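# Move the A32-labeled cardboard box from its shelf to the desk

## Task

Find the cardboard box whose shelf-edge label, directly beneath it, reads A32, and set it down on the desk so that no part of it sticks out over the desk's edge. Every other cardboard box must stay on the shelf it started on, and the desk must stay roughly where it is. The robot must stay upright and level: tipping over or ending tilted counts as failure.

## Robot and tools

ROBOT. A Hello Robot Stretch 4, about 1.6 m tall, with one arm. It has an omni-wheel base whose rim lies within 0.23 m of the base origin, a lift that rides up and down a mast, an arm that telescopes forward, a wrist with yaw, pitch and roll, and a five-finger hand. Loose objects may occasionally get nudged by outside forces.

FRAMES. The base frame has its origin on the floor under the base centre, with x forward, y left and z up, in metres. hand_pose is given in this frame and refers to the hand point, 0.045 m in front of the palm. The printed value may not match reality exactly. The odometry frame is the base frame as it stood at the scene's start. base_odometry counts wheel rotation only, so slipping shows up as travel. Its heading is in radians, positive to the left, from -3.142 to 3.142.

move. Each call carries one action. The action is built from "base", "joints" or both, optionally with "speeds", "pace" and "contact_limits". Alternatively it is {"end_of_arm": "enable_torque"} on its own, which re-powers any wrist motor that has shut itself off. All motions in an action start together.
- base: a single object holding an offset relative to where the base last reported itself. translate_m is distance in metres, forward positive, from -2 to 2. strafe_m is sideways distance in metres, left positive, from -2 to 2. rotate_rad is an on-the-spot turn in radians, counter-clockwise (left) positive, from -3.2 to 3.2. Only translate_m and strafe_m may be combined; the base then drives straight to that point without turning.
- joints: one flat object naming absolute targets for the single arm. lift_m runs 0 to 1.2 m and arm_m 0 to 0.55 m. wrist_yaw_rad runs -1.134 to 4.276: 0 points forward, positive turns left, and 3.14 is folded back. wrist_pitch_rad runs -1.117 to 4.259: 0 is level and 1.57 points down. wrist_roll_rad runs -1.117 to 4.259: 0 is palm up, 1.57 is palm to the robot's right and 3.14 is palm down. Six finger motors each take -1 to 1, where +1 is open or straight and -1 is closed: hand_little, hand_ring, hand_middle, hand_index, hand_thumb_bend, and hand_thumb_turn (+1 beside the palm, -1 opposite the fingers). Two are settings only. hand_force_limit runs -1 to 1 and maps linearly to the closing force at which a finger stops, about 0 to 10 N (15 N for the thumb). hand_speed runs -0.96 to 1, rising from near zero up to full speed at +0.48. Targets outside a joint's range are clipped, and the result says so.
- pace: "slow", "default", "fast" or "max". speeds: per-joint top speed for lift_m, arm_m or the wrist joints, used instead of pace. A raised lift caps how fast the base may go.
- contact_limits: 0 (lightest) to 1 (hardest), default 0.5, for arm_m, lift_m, translate_m, strafe_m or rotate_rad. Put each one in the same action as the command it governs.
- cameras: a list drawn from head_camera, head_left_camera, head_right_camera, wrist_camera or all. blocking: true by default; false returns after about 0.5 s while motion continues.

A move with no action just reports state and images. Unknown keys make a call invalid. Other out-of-range values get the call refused, and once that happens, or an uncommanded stop occurs, the remaining move, wait and finished_scene calls in that reply are skipped.

wait: seconds from 0 to 10, plus optional cameras. It returns early once earlier motions have settled. stop: brakes all of your running motions and re-brakes slack wheels. zoom_image: camera plus region [x0, y0, x1, y1] in pixel coordinates from the top-left, at most 504 by 504, and only for a camera present in the latest images. show_instructions: shows the reference pages. finished_scene: scene, the current scene's number. It ends the scene irreversibly.

RESULTS. The "move" line reads done or gives the worst status. base_status and joint_status are each one of: done, moving, off_target, stopped, contact_stop, time_out, limit_stop_at_own_body, limit_stop_at_tilt, or torque_fault. on_its_own reports uncommanded behaviour such as slack joints or a changed tilt. The "pictures" line gives the image order. lidar_m lists 12 distances in 30-degree sectors counter-clockwise from straight ahead; "-" means nothing seen, or something closer than 0.25 m. wrist_depth_mm is a 7 by 7 grid of depths in mm. motor_effort is given in percent, with the peak in brackets, and servo_current is in mA. base_tilt is in degrees. If turned_by_wheels and turned_by_imu drift more than 0.1 rad apart, the base has slipped or hit something. hand_stopped_by lists little, ring, middle, index, thumb_bend and thumb_turn, each marked moving, target, force, stalled or fault. The *_load_n values give fingertip force in N, positive when the finger is pushed open.

GRIPPING. A finger motor only moves when its target changes. To squeeze harder, raise hand_force_limit and send a target more closed than the current reading. At the start, force limit is 0 and speed is -0.8. For a gentle grip, use hand_speed -0.94 or below. With the thumb turned in front of the palm, the hand wraps objects 0.035 to 0.065 m thick. The wrist camera sits behind the palm's heel and can collide with things.

AVOID. Driving, turning or braking with more than 1 kg in the hand while arm_m is above 0.2, especially at fast paces. A lean over 6 degrees makes the lift, arm and wheels go limp. Avoid the hand over the base at low lift, upward tilt combined with roll, and wrist_yaw_rad above 3.4 while the arm is out. Also avoid hard pushes, slams, drops, releasing a moving object, excess force on fingers, and torque faults. Lift a loaded hand with lift_m contact limit at 0.15 or more for 1 kg, or 0.3 for 2 kg. Do not disturb the other objects on the shelves, shove the desk, or leave the target object overhanging the desk edge.

Each tool is called after "Emit:" as name(argument=value, ...) on one line, values as JSON.

Reference images:

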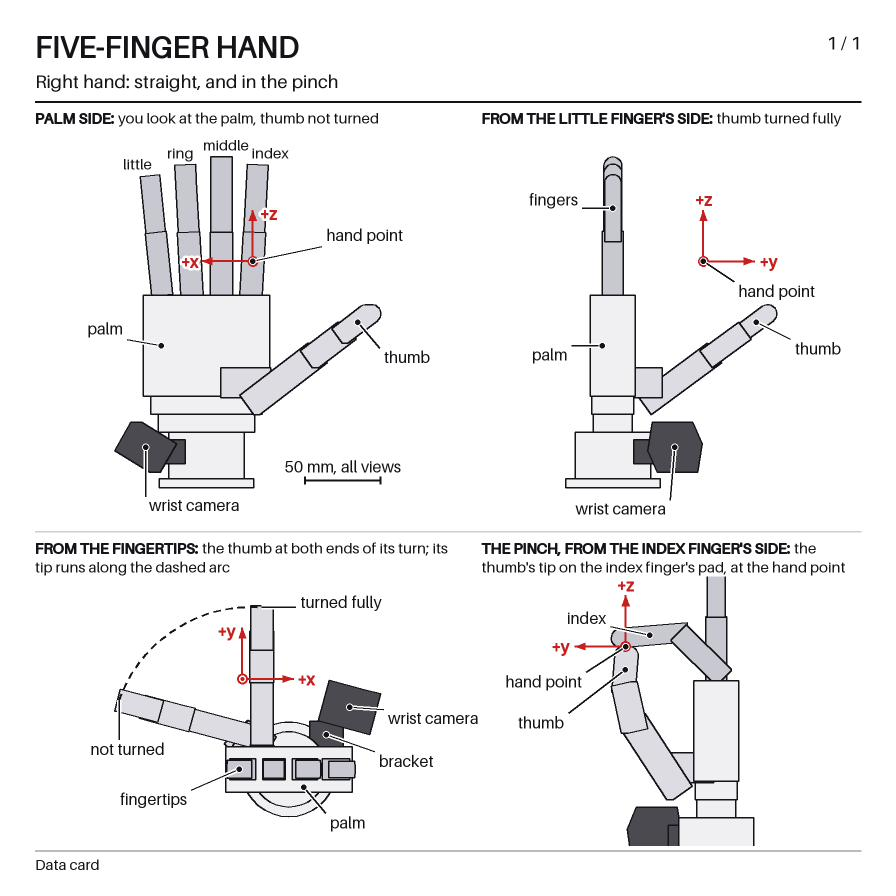

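## Session

Emit:
move()

Scene clock: 0.00 s.
base_odometry: x=+0.000 y=+0.000 heading=+0.000
turned_by_wheels: +0.000
turned_by_imu: +0.000
base_tilt: forward=+0.2 right=+0.5
lidar_m: 1.92 2.19 2.75 2.88 2.18 1.55 1.53 1.74 0.83 0.84 0.94 1.96
base_status: not commanded
joint_positions: lift_m=+0.246 arm_m=+0.000 wrist_yaw_rad=+3.107 wrist_pitch_rad=+0.004 wrist_roll_rad=+0.000 hand_little=+1.000 hand_ring=+1.000 hand_middle=+1.000 hand_index=+1.000 hand_thumb_turn=+1.000 hand_thumb_bend=+1.000 hand_force_limit=+0.000 hand_speed=-0.800
joint_status: not commanded
measured_speeds: all 0
hand_stopped_by: target,target,target,target,target,target
little_load_n: 0.0
ring_load_n: 0.0
middle_load_n: 0.0
index_load_n: 0.0
thumb_bend_load_n: 0.0
thumb_turn_load_n: 0.0
motor_effort: lift_m=+21 arm_m=-4 wheel_0=-1 wheel_1=-1 wheel_2=+1
servo_current: wrist_yaw_rad=46 wrist_pitch_rad=33 wrist_roll_rad=26
hand_pose: x=-0.0462 y=+0.1258 z=+0.4833 quat_wxyz=(-0.490, -0.492, +0.510, +0.508) (m; base frame)
wrist_depth_mm: 134 191 - - - - - / 110 136 - - - - - / 109 136 278 1863 - - - / 126 146 259 - - - - / 132 - - - - - - / 1756 1756 1756 1708 1863 - - / 1182 1118 113 120 - - -
pictures: head_camera, head_left_camera, head_right_camera, wrist_camera
Images, in order (width x height): head_camera 420x560, head_left_camera 420x672, head_right_camera 420x672, wrist_camera 616x392.

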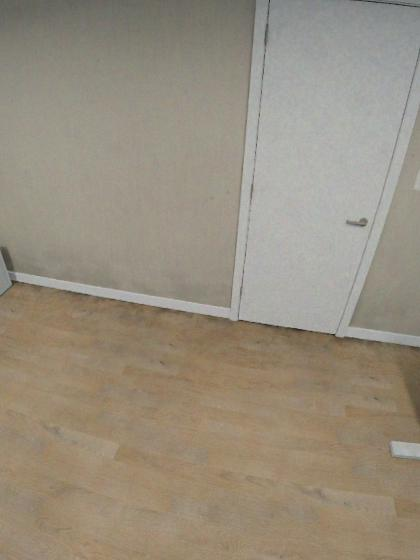

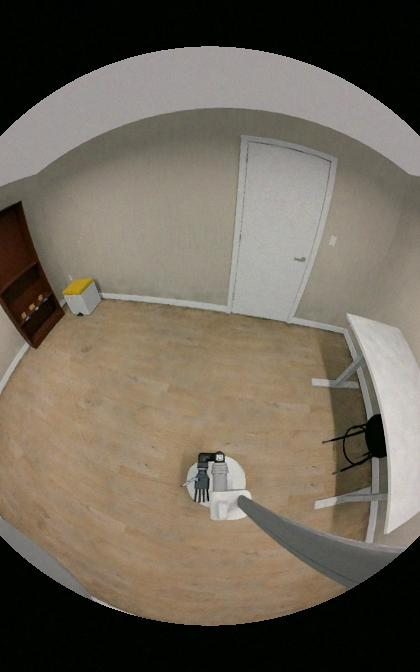

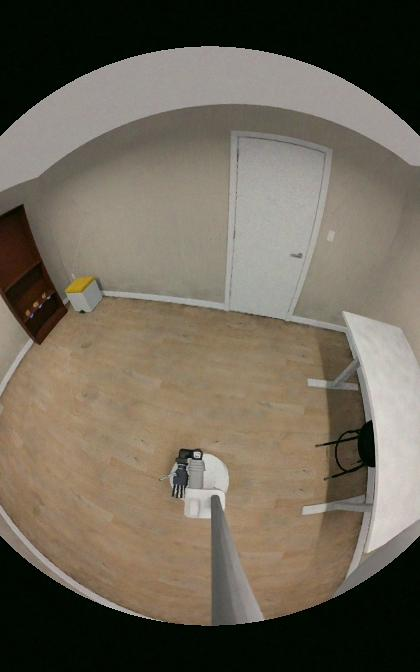

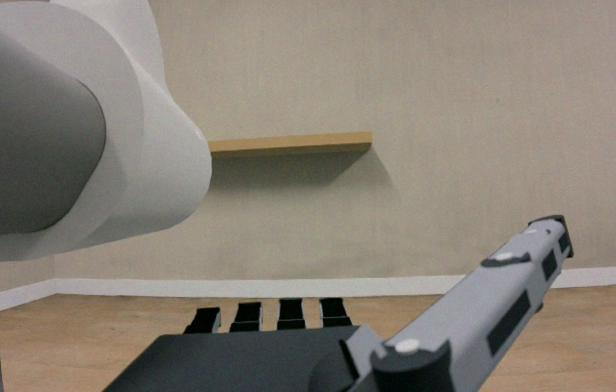

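Emit:
move(base={"rotate_rad": 1.0}, cameras=["all"])

Scene clock: 5.07 s.
move: done
base_odometry: x=+0.000 y=+0.000 heading=+1.000
turned_by_wheels: +1.000
turned_by_imu: +1.018
base_tilt: forward=+0.2 right=+0.5
lidar_m: 2.65 2.89 2.26 1.56 1.54 1.74 0.85 0.81 0.93 1.43 1.93 2.17
base_status: done
joint_positions: lift_m=+0.246 arm_m=+0.000 wrist_yaw_rad=+3.107 wrist_pitch_rad=+0.004 wrist_roll_rad=+0.000 hand_little=+1.000 hand_ring=+1.000 hand_middle=+1.000 hand_index=+1.000 hand_thumb_turn=+1.000 hand_thumb_bend=+1.000 hand_force_limit=+0.000 hand_speed=-0.800
joint_status: not commanded
measured_speeds: all 0
hand_stopped_by: target,target,target,target,target,target
little_load_n: 0.0
ring_load_n: 0.0
middle_load_n: 0.0
index_load_n: 0.0
thumb_bend_load_n: 0.0
thumb_turn_load_n: 0.0
motor_effort: lift_m=+21(21) arm_m=-4(4) wheel_0=-1(5) wheel_1=-1(7) wheel_2=+0(7)
servo_current: wrist_yaw_rad=59(59) wrist_pitch_rad=52(59) wrist_roll_rad=33(39)
hand_pose: x=-0.0462 y=+0.1258 z=+0.4833 quat_wxyz=(-0.490, -0.492, +0.510, +0.508) (m; base frame)
wrist_depth_mm: 134 193 - - - - - / 119 136 - - - - - / 110 136 237 - - - 1397 / 128 149 251 - - - - / 132 - - - - - - / 1430 1537 1255 1708 1863 - - / 1182 1025 113 120 - - -
pictures: head_camera, head_left_camera, head_right_camera, wrist_camera
Images, in order (width x height): head_camera 420x560, head_left_camera 420x672, head_right_camera 420x672, wrist_camera 616x392.

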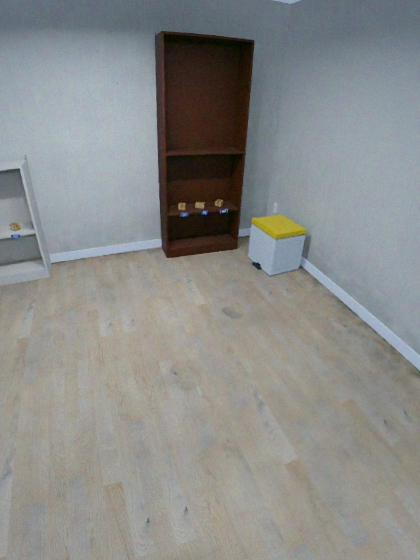

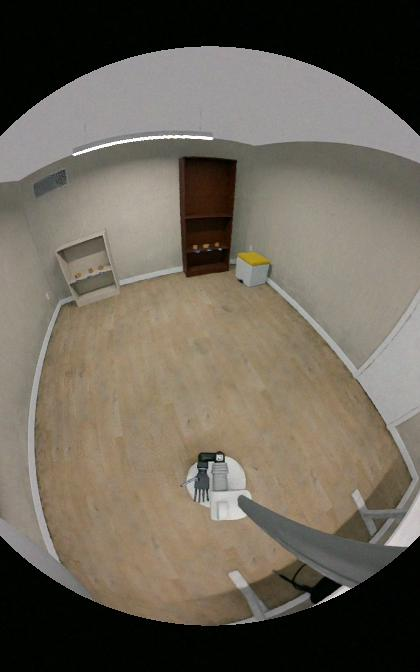

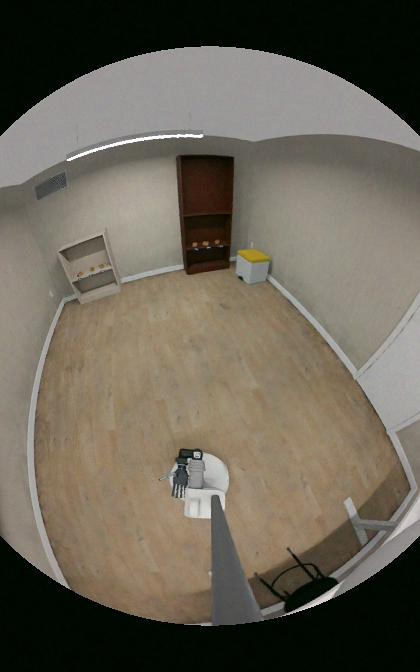

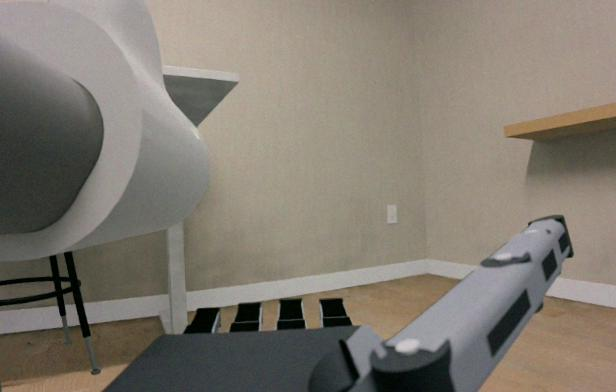

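Emit:
zoom_image(camera="head_camera", region=[150, 180, 260, 240])

Emit:
zoom_image(camera="head_camera", region=[0, 200, 80, 260])

Emit:
zoom_image(camera="head_left_camera", region=[50, 230, 130, 310])

Scaled by 4.582 from the camera's 420x560 image, which has a finer 1200x1600 frame.

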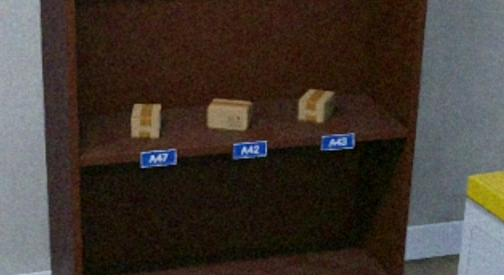

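Scaled by 6.300 from the camera's 420x560 image, which has a finer 1200x1600 frame.

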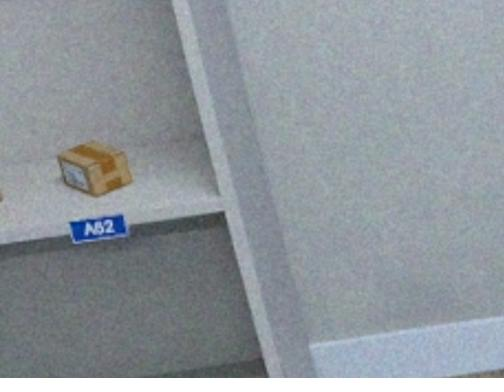

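Scaled by 6.300 from the camera's 420x672 image, which has a finer 600x960 frame.

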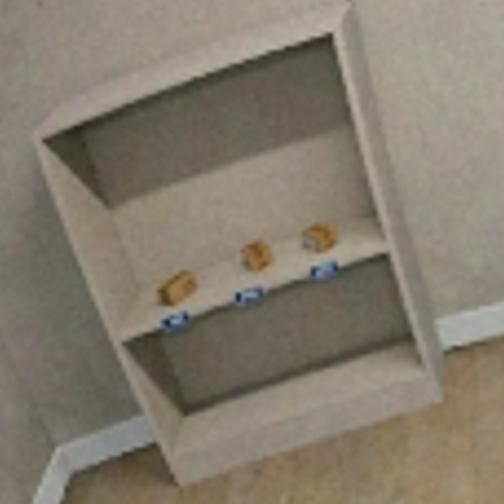

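Emit:
move(base={"rotate_rad": 0.35}, cameras=["head_camera"])

Emit:
zoom_image(camera="head_camera", region=[50, 180, 200, 260])

Scene clock: 15.17 s.
move: done
base_odometry: x=+0.000 y=+0.000 heading=+1.350
turned_by_wheels: +0.350
turned_by_imu: +0.357
base_tilt: forward=+0.2 right=+0.5
lidar_m: 2.89 2.60 1.89 1.54 1.61 0.88 0.83 0.87 1.20 1.91 2.03 2.66
base_status: done
joint_positions: lift_m=+0.246 arm_m=+0.000 wrist_yaw_rad=+3.107 wrist_pitch_rad=+0.004 wrist_roll_rad=+0.000 hand_little=+1.000 hand_ring=+1.000 hand_middle=+1.000 hand_index=+1.000 hand_thumb_turn=+1.000 hand_thumb_bend=+1.000 hand_force_limit=+0.000 hand_speed=-0.800
joint_status: not commanded
measured_speeds: all 0
hand_stopped_by: target,target,target,target,target,target
little_load_n: 0.0
ring_load_n: 0.0
middle_load_n: 0.0
index_load_n: 0.0
thumb_bend_load_n: 0.0
thumb_turn_load_n: 0.0
motor_effort: lift_m=+21(21) arm_m=-4(4) wheel_0=+0(4) wheel_1=+1(6) wheel_2=+1(7)
servo_current: wrist_yaw_rad=46(59) wrist_pitch_rad=59(59) wrist_roll_rad=26(39)
hand_pose: x=-0.0462 y=+0.1258 z=+0.4833 quat_wxyz=(-0.490, -0.492, +0.510, +0.508) (m; base frame)
wrist_depth_mm: 134 193 - - - - - / 119 136 - - - - 1983 / 111 136 239 - - - 1983 / 128 149 251 - - - 1983 / 132 175 - - - - - / 1618 1618 207 1336 1808 - - / 1182 1025 113 120 - - -
pictures: head_camera
Images, in order (width x height): head_camera 420x560.

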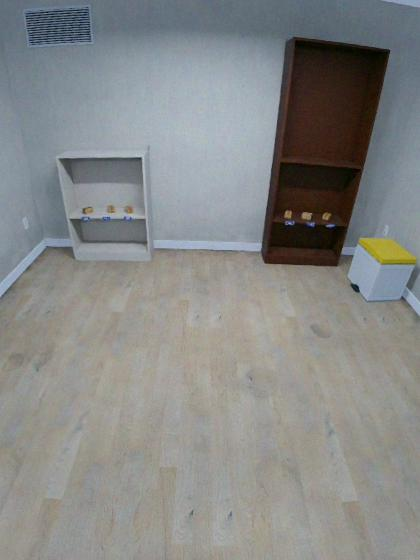

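Scaled by 3.360 from the camera's 420x560 image, which has a finer 1200x1600 frame.

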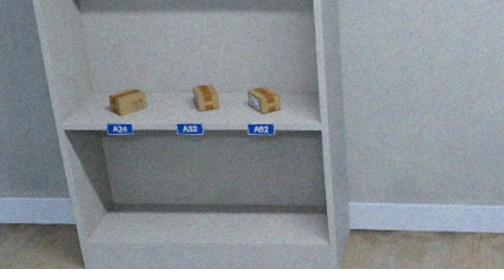

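Emit:
move(base={"translate_m": 1.2, "strafe_m": 0.75}, joints={"wrist_yaw_rad": 0.0, "lift_m": 0.5, "hand_thumb_turn": -1.0}, cameras=["head_camera", "head_left_camera", "wrist_camera"])

Emit:
zoom_image(camera="head_camera", region=[120, 150, 300, 300])

Scene clock: 54.47 s.
move: done
base_odometry: x=-0.469 y=+1.335 heading=+1.350
turned_by_wheels: +0.000
turned_by_imu: +0.008
base_tilt: forward=+0.1 right=+0.6
lidar_m: 1.57 1.54 1.09 1.04 1.09 1.29 2.85 2.17 2.82 2.70 2.35 2.00
base_status: done
joint_positions: lift_m=+0.500 arm_m=+0.000 wrist_yaw_rad=+0.002 wrist_pitch_rad=+0.004 wrist_roll_rad=+0.000 hand_little=+1.000 hand_ring=+1.000 hand_middle=+1.000 hand_index=+1.000 hand_thumb_turn=-1.000 hand_thumb_bend=+1.000 hand_force_limit=+0.000 hand_speed=-0.800
joint_status: all done
measured_speeds: all 0
hand_stopped_by: target,target,target,target,target,target
little_load_n: 0.0
ring_load_n: 0.0
middle_load_n: 0.0
index_load_n: 0.0
thumb_bend_load_n: 0.0
thumb_turn_load_n: 0.0
motor_effort: lift_m=+24(29) arm_m=-4(5) wheel_0=+0(3) wheel_1=+1(8) wheel_2=+0(9)
servo_current: wrist_yaw_rad=52(117) wrist_pitch_rad=39(59) wrist_roll_rad=33(39)
hand_pose: x=+0.3931 y=-0.1178 z=+0.7373 quat_wxyz=(+0.499, +0.500, +0.501, +0.500) (m; base frame)
wrist_depth_mm: - - - - - - 1618 / - - - 115 - - 1618 / - 1576 1661 1430 - - 1661 / - 1576 1661 - - - 1618 / - 1537 1661 1661 - - 1661 / - 1618 1661 - - - 1708 / 1618 1366 113 - - 1618 1576
pictures: head_camera, head_left_camera, wrist_camera
Images, in order (width x height): head_camera 420x560, head_left_camera 420x672, wrist_camera 616x392.

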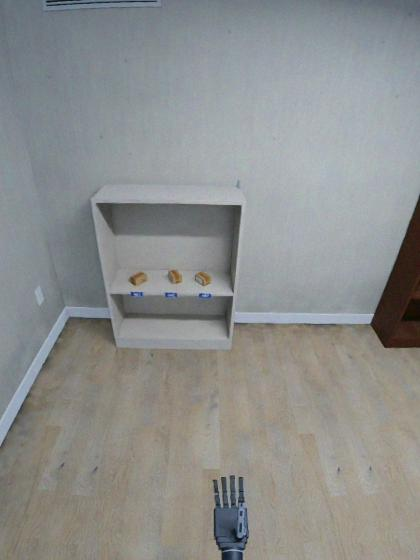

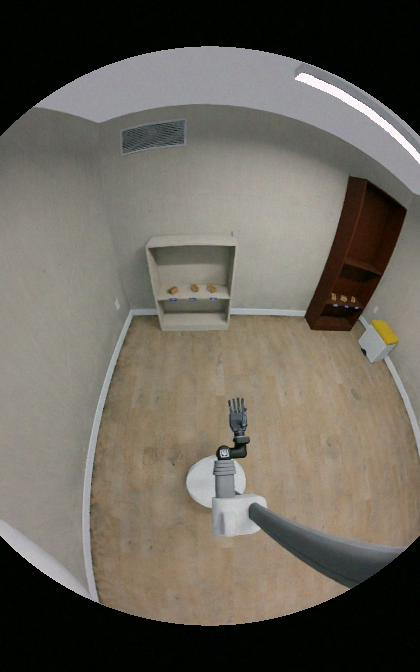

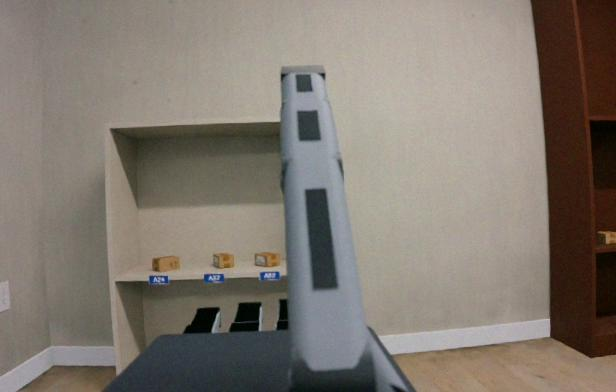

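Scaled by 2.800 from the camera's 420x560 image, which has a finer 1200x1600 frame.

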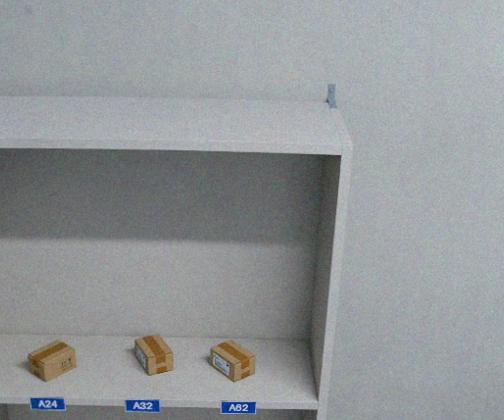

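Emit:
move(base={"translate_m": 0.7, "strafe_m": 0.29}, joints={"wrist_roll_rad": 1.57, "lift_m": 0.45}, cameras=["head_camera", "wrist_camera"])

Emit:
zoom_image(camera="head_camera", region=[120, 280, 320, 480])

Scene clock: 89.00 s.
move: done
base_odometry: x=-0.598 y=+2.082 heading=+1.350
turned_by_wheels: +0.000
turned_by_imu: +0.004
base_tilt: forward=+0.2 right=+0.5
lidar_m: 0.87 0.91 0.81 0.76 0.80 1.10 2.06 3.03 3.11 2.55 1.75 0.93
base_status: done
joint_positions: lift_m=+0.450 arm_m=+0.000 wrist_yaw_rad=+0.002 wrist_pitch_rad=+0.004 wrist_roll_rad=+1.569 hand_little=+1.000 hand_ring=+1.000 hand_middle=+1.000 hand_index=+1.000 hand_thumb_turn=-1.000 hand_thumb_bend=+1.000 hand_force_limit=+0.000 hand_speed=-0.800
joint_status: all done
measured_speeds: all 0
hand_stopped_by: target,target,target,target,target,target
little_load_n: 0.0
ring_load_n: 0.0
middle_load_n: 0.0
index_load_n: 0.0
thumb_bend_load_n: 0.0
thumb_turn_load_n: 0.5
motor_effort: lift_m=+17(22) arm_m=-4(4) wheel_0=+0(4) wheel_1=+0(8) wheel_2=+2(9)
servo_current: wrist_yaw_rad=46(59) wrist_pitch_rad=46(65) wrist_roll_rad=33(72)
hand_pose: x=+0.3928 y=-0.1473 z=+0.5969 quat_wxyz=(+0.000, +0.708, +0.001, +0.706) (m; base frame)
wrist_depth_mm: 946 723 732 707 759 768 723 / 732 866 931 119 960 842 715 / 699 917 931 931 960 917 715 / 699 917 917 - - 917 707 / 691 891 917 917 - 931 699 / 715 891 904 - - 878 699 / 699 759 113 - - 866 691
pictures: head_camera, wrist_camera
Images, in order (width x height): head_camera 420x560, wrist_camera 616x392.

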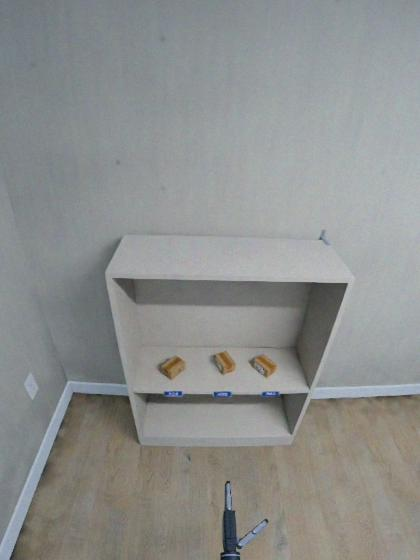

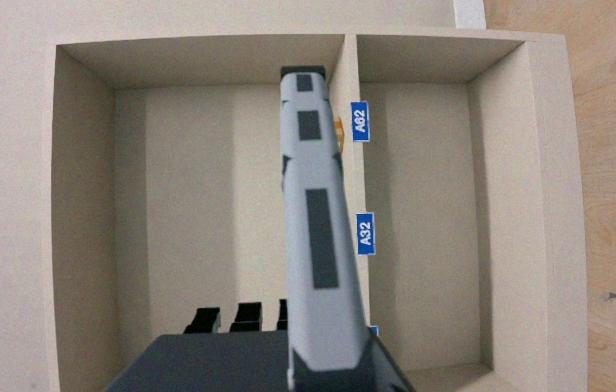

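Scaled by 2.520 from the camera's 420x560 image, which has a finer 1200x1600 frame.

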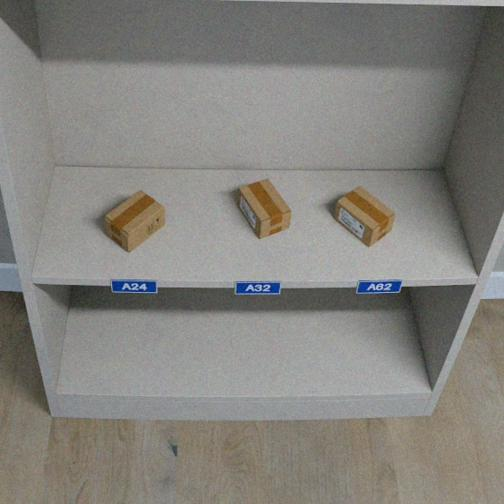

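Emit:
move(base={"translate_m": 0.25, "strafe_m": -0.086}, joints={"wrist_yaw_rad": 0.45, "lift_m": 0.5}, cameras=["head_camera", "wrist_camera"])

Emit:
zoom_image(camera="head_camera", region=[150, 360, 330, 540])

Scene clock: 157.97 s.
move: done
base_odometry: x=-0.460 y=+2.307 heading=+1.350
turned_by_wheels: +0.000
turned_by_imu: +0.001
base_tilt: forward=+0.1 right=+0.5
lidar_m: 0.61 0.65 0.90 0.85 0.87 1.22 3.50 3.31 3.01 2.41 1.37 0.67
base_status: done
joint_positions: lift_m=+0.500 arm_m=+0.000 wrist_yaw_rad=+0.448 wrist_pitch_rad=+0.004 wrist_roll_rad=+1.569 hand_little=+1.000 hand_ring=+1.000 hand_middle=+1.000 hand_index=+1.000 hand_thumb_turn=-1.000 hand_thumb_bend=+1.000 hand_force_limit=+0.000 hand_speed=-0.800
joint_status: all done
measured_speeds: all 0
hand_stopped_by: target,target,target,target,target,target
little_load_n: 0.0
ring_load_n: 0.0
middle_load_n: 0.0
index_load_n: 0.0
thumb_bend_load_n: 0.0
thumb_turn_load_n: 0.0
motor_effort: lift_m=+24(30) arm_m=-4(4) wheel_0=-1(8) wheel_1=+1(3) wheel_2=+2(9)
servo_current: wrist_yaw_rad=52(124) wrist_pitch_rad=46(52) wrist_roll_rad=26(39)
hand_pose: x=+0.4347 y=-0.0372 z=+0.6464 quat_wxyz=(-0.156, +0.691, +0.158, +0.688) (m; base frame)
wrist_depth_mm: 535 549 559 569 544 379 597 / 554 574 591 119 452 609 634 / 574 609 621 615 473 394 676 / 574 647 668 - 473 707 715 / 569 691 715 715 - 759 750 / 554 699 715 - - 699 683 / 549 569 113 - - 591 585
pictures: head_camera, wrist_camera
Images, in order (width x height): head_camera 420x560, wrist_camera 616x392.

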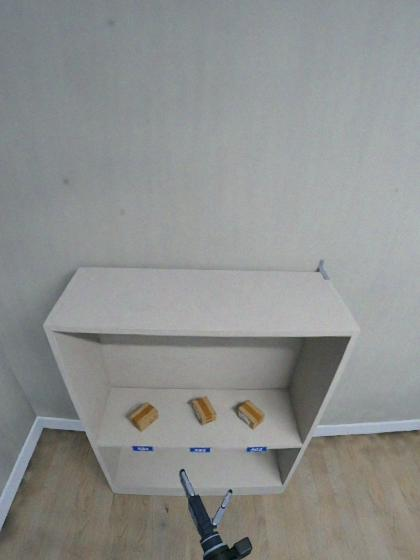

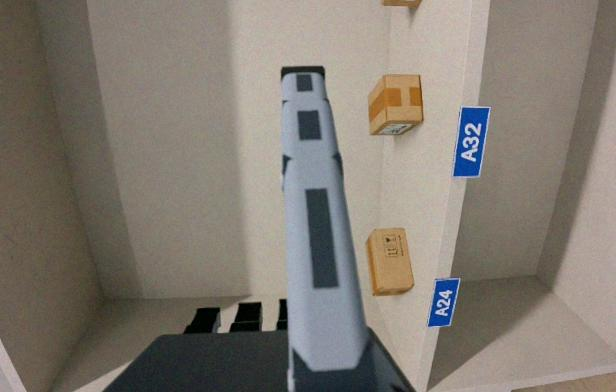

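Scaled by 2.800 from the camera's 420x560 image, which has a finer 1200x1600 frame.

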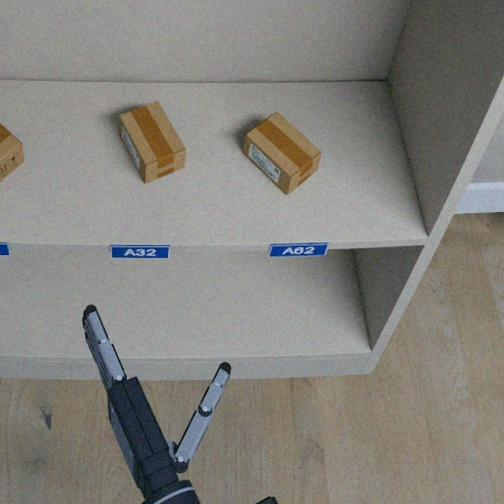

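Emit:
zoom_image(camera="head_camera", region=[180, 385, 230, 435])

Emit:
zoom_image(camera="wrist_camera", region=[340, 40, 500, 200])

Scaled by 10.080 from the camera's 420x560 image, which has a finer 1200x1600 frame.

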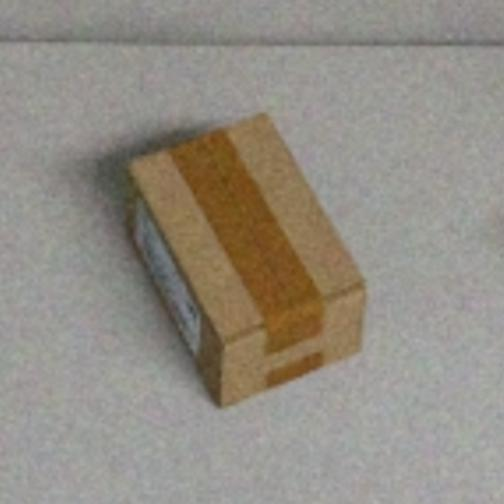

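Scaled by 3.150.

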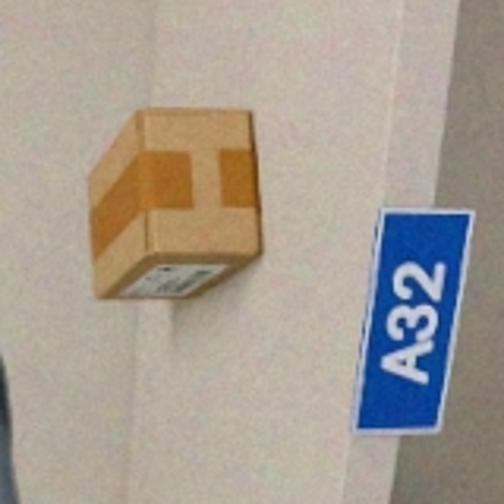

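Emit:
move(joints={"arm_m": 0.318, "wrist_roll_rad": 1.62}, pace="slow", cameras=["head_camera", "wrist_camera"])

Emit:
zoom_image(camera="head_camera", region=[170, 360, 270, 460])

Scene clock: 185.57 s.
move: done
base_odometry: x=-0.460 y=+2.307 heading=+1.350
turned_by_wheels: +0.000
turned_by_imu: +0.003
base_tilt: forward=+0.1 right=+0.5
lidar_m: 0.63 0.64 0.91 0.86 0.91 1.25 3.48 3.28 3.03 2.43 1.33 0.67
base_status: not commanded
joint_positions: lift_m=+0.500 arm_m=+0.318 wrist_yaw_rad=+0.448 wrist_pitch_rad=+0.004 wrist_roll_rad=+1.619 hand_little=+1.000 hand_ring=+1.000 hand_middle=+1.000 hand_index=+1.000 hand_thumb_turn=-1.000 hand_thumb_bend=+1.000 hand_force_limit=+0.000 hand_speed=-0.800
joint_status: all done
measured_speeds: all 0
hand_stopped_by: target,target,target,target,target,target
little_load_n: 0.0
ring_load_n: 0.0
middle_load_n: 0.0
index_load_n: 0.0
thumb_bend_load_n: 0.0
thumb_turn_load_n: 0.5
motor_effort: lift_m=+24(24) arm_m=+6(7) wheel_0=-1(1) wheel_1=+1(2) wheel_2=+2(2)
servo_current: wrist_yaw_rad=52(59) wrist_pitch_rad=26(72) wrist_roll_rad=33(59)
hand_pose: x=+0.7515 y=-0.0358 z=+0.6434 quat_wxyz=(-0.173, +0.694, +0.141, +0.684) (m; base frame)
wrist_depth_mm: 256 262 268 276 282 282 - / 268 276 283 120 296 294 224 / 283 291 300 297 317 286 - / 303 309 320 - 338 225 - / 324 329 340 345 - 301 225 / 345 355 353 - - 324 239 / 368 370 113 - - 307 -
pictures: head_camera, wrist_camera
Images, in order (width x height): head_camera 420x560, wrist_camera 616x392.

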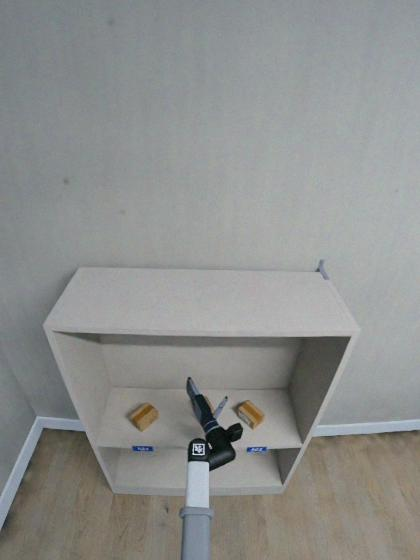

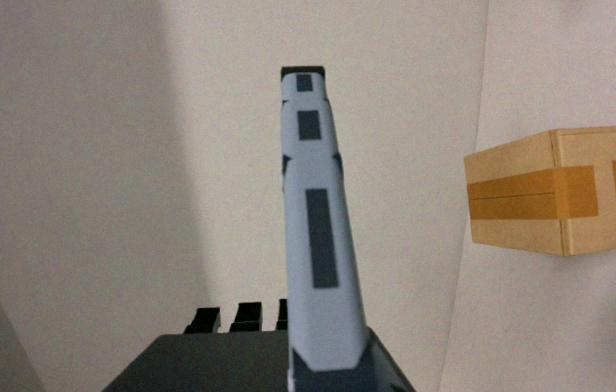

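Scaled by 5.040 from the camera's 420x560 image, which has a finer 1200x1600 frame.

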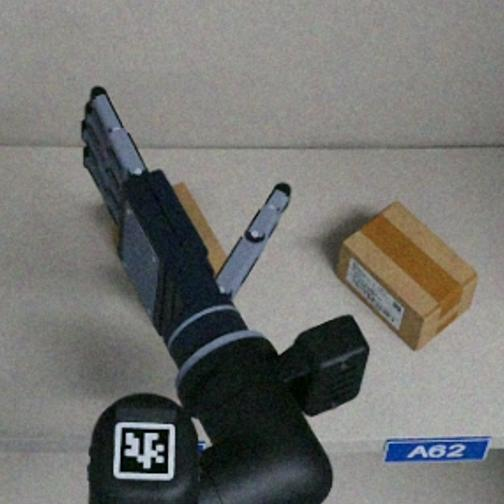

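Emit:
move(joints={"lift_m": 0.42}, pace="slow", contact_limits={"lift_m": 0.2}, cameras=["head_camera", "wrist_camera"])

Emit:
zoom_image(camera="head_camera", region=[170, 370, 260, 460])

Scene clock: 288.27 s.
move: done
base_odometry: x=-0.460 y=+2.307 heading=+1.350
turned_by_wheels: +0.000
turned_by_imu: +0.002
base_tilt: forward=+0.2 right=+0.6
lidar_m: 0.61 0.65 0.90 0.84 0.90 1.23 3.49 3.25 3.02 2.42 1.37 0.67
base_status: not commanded
joint_positions: lift_m=+0.420 arm_m=+0.318 wrist_yaw_rad=+0.448 wrist_pitch_rad=+0.004 wrist_roll_rad=+1.619 hand_little=+1.000 hand_ring=+1.000 hand_middle=+1.000 hand_index=+1.000 hand_thumb_turn=-1.000 hand_thumb_bend=+1.000 hand_force_limit=+0.000 hand_speed=-0.800
joint_status: all done
measured_speeds: all 0
hand_stopped_by: target,target,target,target,target,target
little_load_n: 0.0
ring_load_n: 0.0
middle_load_n: 0.0
index_load_n: 0.0
thumb_bend_load_n: 0.0
thumb_turn_load_n: 0.0
motor_effort: lift_m=+16(24) arm_m=+5(6) wheel_0=-1(1) wheel_1=+1(1) wheel_2=+1(2)
servo_current: wrist_yaw_rad=39(52) wrist_pitch_rad=33(65) wrist_roll_rad=33(39)
contact_limits: lift_m 0.2
hand_pose: x=+0.7515 y=-0.0358 z=+0.5640 quat_wxyz=(-0.173, +0.694, +0.141, +0.684) (m; base frame)
wrist_depth_mm: 256 262 268 274 273 157 - / 267 276 283 119 262 172 - / 285 291 300 298 162 156 - / 301 310 319 - 154 154 - / 324 329 340 345 153 154 - / 347 355 351 - - 180 - / 368 368 113 - - 181 -
pictures: head_camera, wrist_camera
Images, in order (width x height): head_camera 420x560, wrist_camera 616x392.

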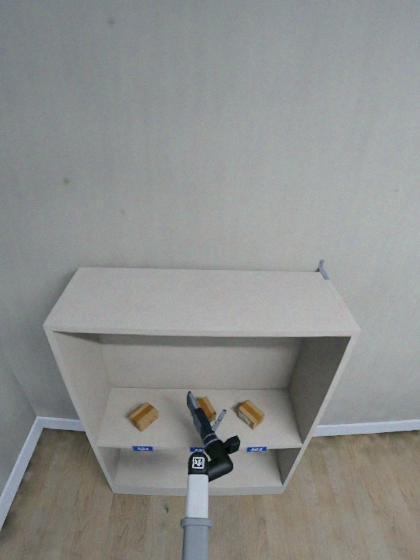

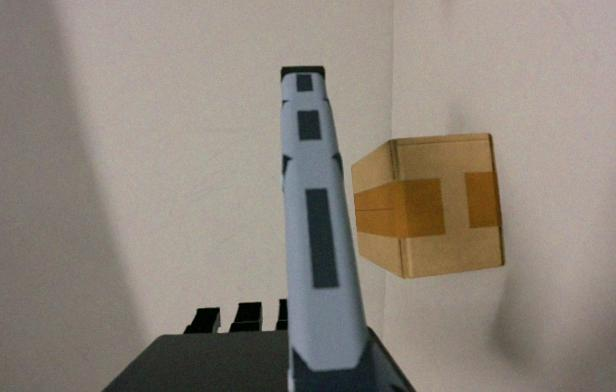

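Scaled by 5.600 from the camera's 420x560 image, which has a finer 1200x1600 frame.

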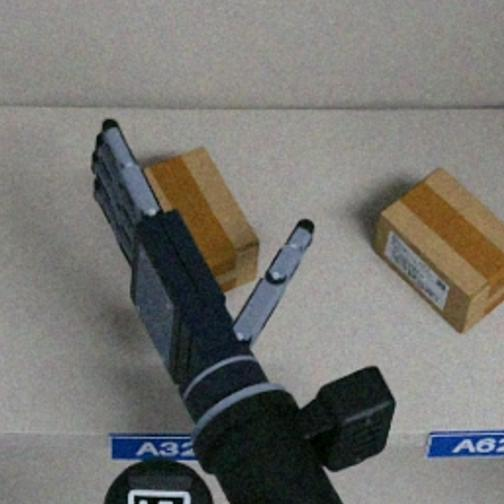

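Emit:
move(joints={"lift_m": 0.384}, pace="slow", contact_limits={"lift_m": 0.1}, cameras=["wrist_camera"])

Emit:
move(joints={"arm_m": 0.353}, pace="slow", contact_limits={"arm_m": 0.1}, cameras=["wrist_camera", "head_camera"])

Emit:
zoom_image(camera="head_camera", region=[170, 370, 260, 460])

Scene clock: 303.67 s.
move: done
base_odometry: x=-0.460 y=+2.307 heading=+1.350
turned_by_wheels: +0.000
turned_by_imu: +0.002
base_tilt: forward=+0.2 right=+0.5
lidar_m: 0.63 0.66 0.92 0.85 0.90 1.23 3.47 3.27 3.01 2.42 1.37 0.67
base_status: not commanded
joint_positions: lift_m=+0.384 arm_m=+0.318 wrist_yaw_rad=+0.448 wrist_pitch_rad=+0.004 wrist_roll_rad=+1.619 hand_little=+1.000 hand_ring=+1.000 hand_middle=+1.000 hand_index=+1.000 hand_thumb_turn=-1.000 hand_thumb_bend=+1.000 hand_force_limit=+0.000 hand_speed=-0.800
joint_status: all done
measured_speeds: all 0
hand_stopped_by: target,target,target,target,target,target
little_load_n: 0.0
ring_load_n: 0.0
middle_load_n: 0.0
index_load_n: 0.0
thumb_bend_load_n: 0.0
thumb_turn_load_n: 0.5
motor_effort: lift_m=+16(20) arm_m=+5(6) wheel_0=-1(1) wheel_1=+0(2) wheel_2=+2(2)
servo_current: wrist_yaw_rad=52(59) wrist_pitch_rad=33(59) wrist_roll_rad=26(33)
contact_limits: lift_m 0.1
hand_pose: x=+0.7515 y=-0.0358 z=+0.5280 quat_wxyz=(-0.173, +0.694, +0.141, +0.684) (m; base frame)
wrist_depth_mm: 256 262 268 276 173 113 - / 268 274 282 119 178 110 - / 285 293 300 297 154 114 - / 303 309 317 - 153 116 - / 324 329 340 345 151 119 - / 345 355 353 - - 121 - / 368 370 113 - - 122 -
pictures: wrist_camera
Images, in order (width x height): wrist_camera 616x392.

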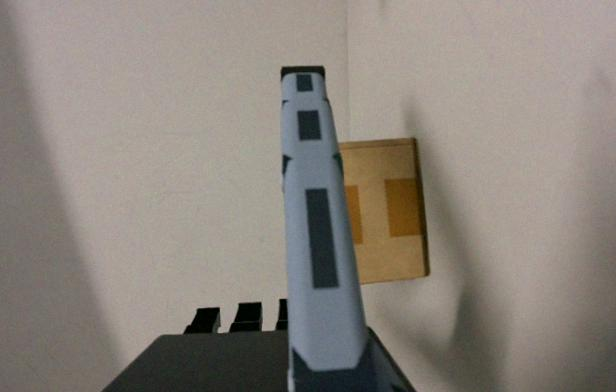

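Scene clock: 305.13 s.
move: done
base_odometry: x=-0.460 y=+2.307 heading=+1.350
turned_by_wheels: +0.000
turned_by_imu: +0.001
base_tilt: forward=+0.2 right=+0.5
lidar_m: 0.61 0.65 0.90 0.86 0.90 1.24 3.49 3.28 3.03 2.43 1.36 0.67
base_status: not commanded
joint_positions: lift_m=+0.384 arm_m=+0.353 wrist_yaw_rad=+0.448 wrist_pitch_rad=+0.004 wrist_roll_rad=+1.619 hand_little=+1.000 hand_ring=+1.000 hand_middle=+1.000 hand_index=+1.000 hand_thumb_turn=-1.000 hand_thumb_bend=+1.000 hand_force_limit=+0.000 hand_speed=-0.800
joint_status: all done
measured_speeds: all 0
hand_stopped_by: target,target,target,target,target,target
little_load_n: 0.0
ring_load_n: 0.0
middle_load_n: 0.0
index_load_n: 0.0
thumb_bend_load_n: 0.0
thumb_turn_load_n: 0.5
motor_effort: lift_m=+16(17) arm_m=+5(7) wheel_0=-1(1) wheel_1=+1(2) wheel_2=+1(2)
servo_current: wrist_yaw_rad=52(59) wrist_pitch_rad=46(59) wrist_roll_rad=39(39)
contact_limits: arm_m 0.1; lift_m 0.1
hand_pose: x=+0.7865 y=-0.0357 z=+0.5280 quat_wxyz=(-0.173, +0.694, +0.141, +0.684) (m; base frame)
wrist_depth_mm: 226 231 236 243 172 113 - / 237 243 251 119 178 111 - / 251 258 265 262 166 113 - / 266 274 279 - 122 116 - / 286 291 298 306 120 118 - / 304 314 312 - - 113 - / 324 327 113 - - 122 -
pictures: head_camera, wrist_camera
Images, in order (width x height): head_camera 420x560, wrist_camera 616x392.

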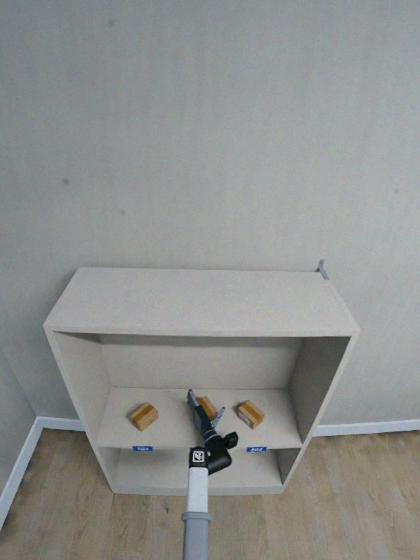

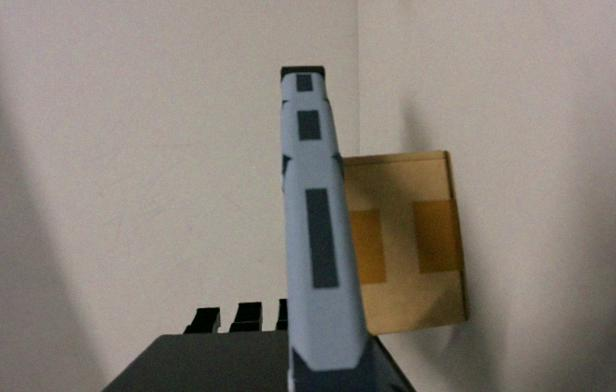

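Scaled by 5.600 from the camera's 420x560 image, which has a finer 1200x1600 frame.

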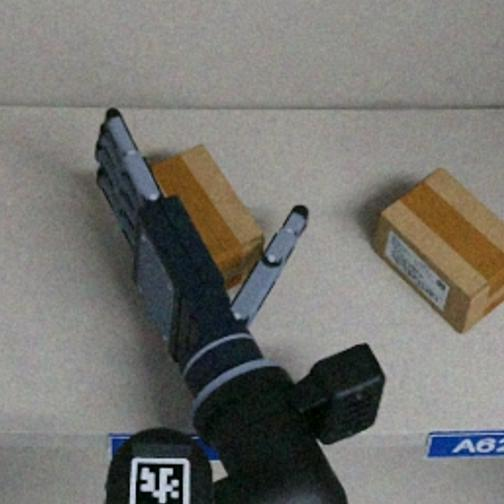

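Emit:
move(joints={"hand_force_limit": -0.2, "hand_speed": -0.92, "hand_thumb_bend": 0.0}, cameras=["wrist_camera"])

Scene clock: 315.37 s.
move: off_target
base_odometry: x=-0.460 y=+2.307 heading=+1.350
turned_by_wheels: +0.000
turned_by_imu: +0.003
base_tilt: forward=+0.2 right=+0.6
lidar_m: 0.63 0.65 0.89 0.84 0.88 1.26 3.49 3.25 3.01 2.44 1.37 0.65
base_status: not commanded
joint_positions: lift_m=+0.384 arm_m=+0.353 wrist_yaw_rad=+0.448 wrist_pitch_rad=+0.004 wrist_roll_rad=+1.619 hand_little=+1.000 hand_ring=+1.000 hand_middle=+1.000 hand_index=+1.000 hand_thumb_turn=-1.000 hand_thumb_bend=+0.731 hand_force_limit=-0.200 hand_speed=-0.920
joint_status: hand_thumb_bend off_target (ended at +0.731, target +0.000); the others done
measured_speeds: all 0
hand_stopped_by: target,target,target,target,force,target
little_load_n: 0.0
ring_load_n: 0.0
middle_load_n: 0.0
index_load_n: 0.0
thumb_bend_load_n: 6.0
thumb_turn_load_n: 0.0
motor_effort: lift_m=+16(17) arm_m=+5(6) wheel_0=-1(1) wheel_1=+0(1) wheel_2=+2(2)
servo_current: wrist_yaw_rad=46(59) wrist_pitch_rad=33(65) wrist_roll_rad=33(39)
contact_limits: arm_m 0.1; lift_m 0.1
hand_pose: x=+0.7865 y=-0.0357 z=+0.5280 quat_wxyz=(-0.173, +0.694, +0.141, +0.684) (m; base frame)
wrist_depth_mm: 227 232 237 243 173 113 - / 237 244 250 253 180 110 - / 251 257 265 113 167 114 - / 267 273 279 - 123 116 - / 286 291 298 306 121 118 - / 304 312 309 - - 113 - / 325 325 113 - - 122 -
pictures: wrist_camera
Images, in order (width x height): wrist_camera 616x392.

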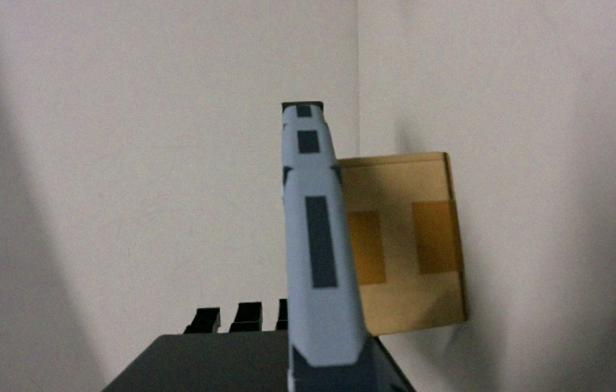

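Emit:
move(joints={"hand_force_limit": 0.2, "hand_speed": -0.94, "hand_thumb_bend": -0.1}, cameras=["wrist_camera"])

Scene clock: 319.67 s.
move: off_target
base_odometry: x=-0.460 y=+2.307 heading=+1.350
turned_by_wheels: +0.000
turned_by_imu: +0.001
base_tilt: forward=+0.2 right=+0.6
lidar_m: 0.60 0.64 0.90 0.83 0.89 1.21 3.47 3.27 3.03 2.43 1.36 0.66
base_status: not commanded
joint_positions: lift_m=+0.384 arm_m=+0.353 wrist_yaw_rad=+0.448 wrist_pitch_rad=+0.004 wrist_roll_rad=+1.619 hand_little=+1.000 hand_ring=+1.000 hand_middle=+1.000 hand_index=+1.000 hand_thumb_turn=-1.000 hand_thumb_bend=+0.708 hand_force_limit=+0.200 hand_speed=-0.940
joint_status: hand_thumb_bend off_target (ended at +0.708, target -0.100); the others done
measured_speeds: all 0
hand_stopped_by: target,target,target,target,force,target
little_load_n: 0.0
ring_load_n: 0.0
middle_load_n: 0.0
index_load_n: 0.0
thumb_bend_load_n: 9.0
thumb_turn_load_n: 0.5
motor_effort: lift_m=+16(16) arm_m=+5(6) wheel_0=-1(1) wheel_1=+1(1) wheel_2=+2(2)
servo_current: wrist_yaw_rad=46(59) wrist_pitch_rad=39(46) wrist_roll_rad=26(39)
contact_limits: arm_m 0.1; lift_m 0.1
hand_pose: x=+0.7865 y=-0.0357 z=+0.5280 quat_wxyz=(-0.173, +0.694, +0.141, +0.684) (m; base frame)
wrist_depth_mm: 226 231 238 244 173 113 - / 237 243 251 254 180 110 - / 252 256 264 114 167 114 - / 266 274 282 - 123 116 - / 286 291 300 306 121 118 - / 304 312 310 - - 113 - / 324 325 113 - - 122 -
pictures: wrist_camera
Images, in order (width x height): wrist_camera 616x392.

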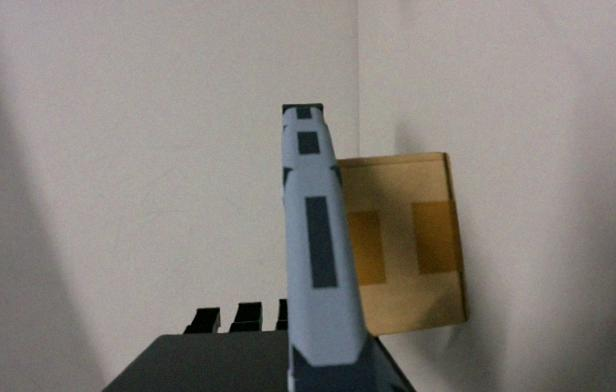

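Emit:
move(joints={"hand_force_limit": -0.1, "hand_speed": -0.9, "hand_index": -0.2, "hand_middle": -0.2}, cameras=["wrist_camera", "head_camera"])

Emit:
zoom_image(camera="head_camera", region=[170, 370, 260, 460])

Scene clock: 327.83 s.
move: off_target
base_odometry: x=-0.460 y=+2.307 heading=+1.350
turned_by_wheels: +0.000
turned_by_imu: +0.003
base_tilt: forward=+0.2 right=+0.5
lidar_m: 0.62 0.64 0.92 0.86 0.90 1.24 3.48 3.30 3.01 2.42 1.37 0.67
base_status: not commanded
joint_positions: lift_m=+0.384 arm_m=+0.353 wrist_yaw_rad=+0.448 wrist_pitch_rad=+0.004 wrist_roll_rad=+1.619 hand_little=+1.000 hand_ring=+1.000 hand_middle=-0.200 hand_index=+0.257 hand_thumb_turn=-1.000 hand_thumb_bend=+0.706 hand_force_limit=-0.100 hand_speed=-0.900
joint_status: hand_index off_target (ended at +0.257, target -0.200); the others done
measured_speeds: all 0
hand_stopped_by: target,target,target,force,force,target
little_load_n: 0.0
ring_load_n: 0.0
middle_load_n: 0.0
index_load_n: 4.5
thumb_bend_load_n: 3.0
thumb_turn_load_n: 0.0
motor_effort: lift_m=+16(17) arm_m=+5(6) wheel_0=-1(1) wheel_1=+1(2) wheel_2=+2(2)
servo_current: wrist_yaw_rad=52(59) wrist_pitch_rad=52(52) wrist_roll_rad=26(39)
contact_limits: arm_m 0.1; lift_m 0.1
hand_pose: x=+0.7865 y=-0.0357 z=+0.5280 quat_wxyz=(-0.173, +0.694, +0.141, +0.684) (m; base frame)
wrist_depth_mm: 226 231 236 243 172 113 - / 236 243 249 250 160 110 - / 251 257 264 115 144 113 - / 267 273 281 - 119 115 - / 285 291 298 296 135 119 - / 304 314 312 - 154 121 - / 324 325 113 - - 122 -
pictures: head_camera, wrist_camera
Images, in order (width x height): head_camera 420x560, wrist_camera 616x392.

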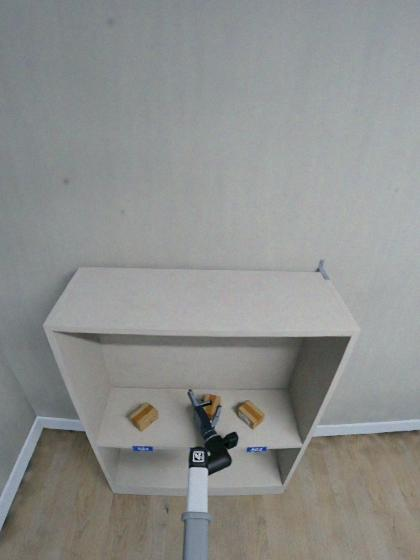

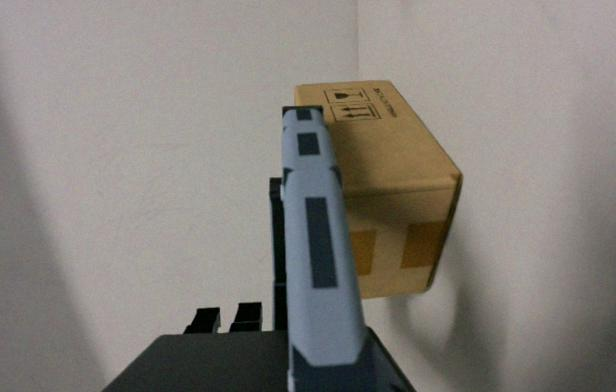

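Scaled by 5.600 from the camera's 420x560 image, which has a finer 1200x1600 frame.

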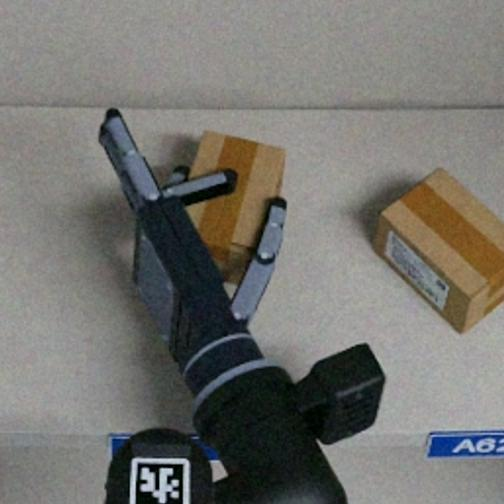

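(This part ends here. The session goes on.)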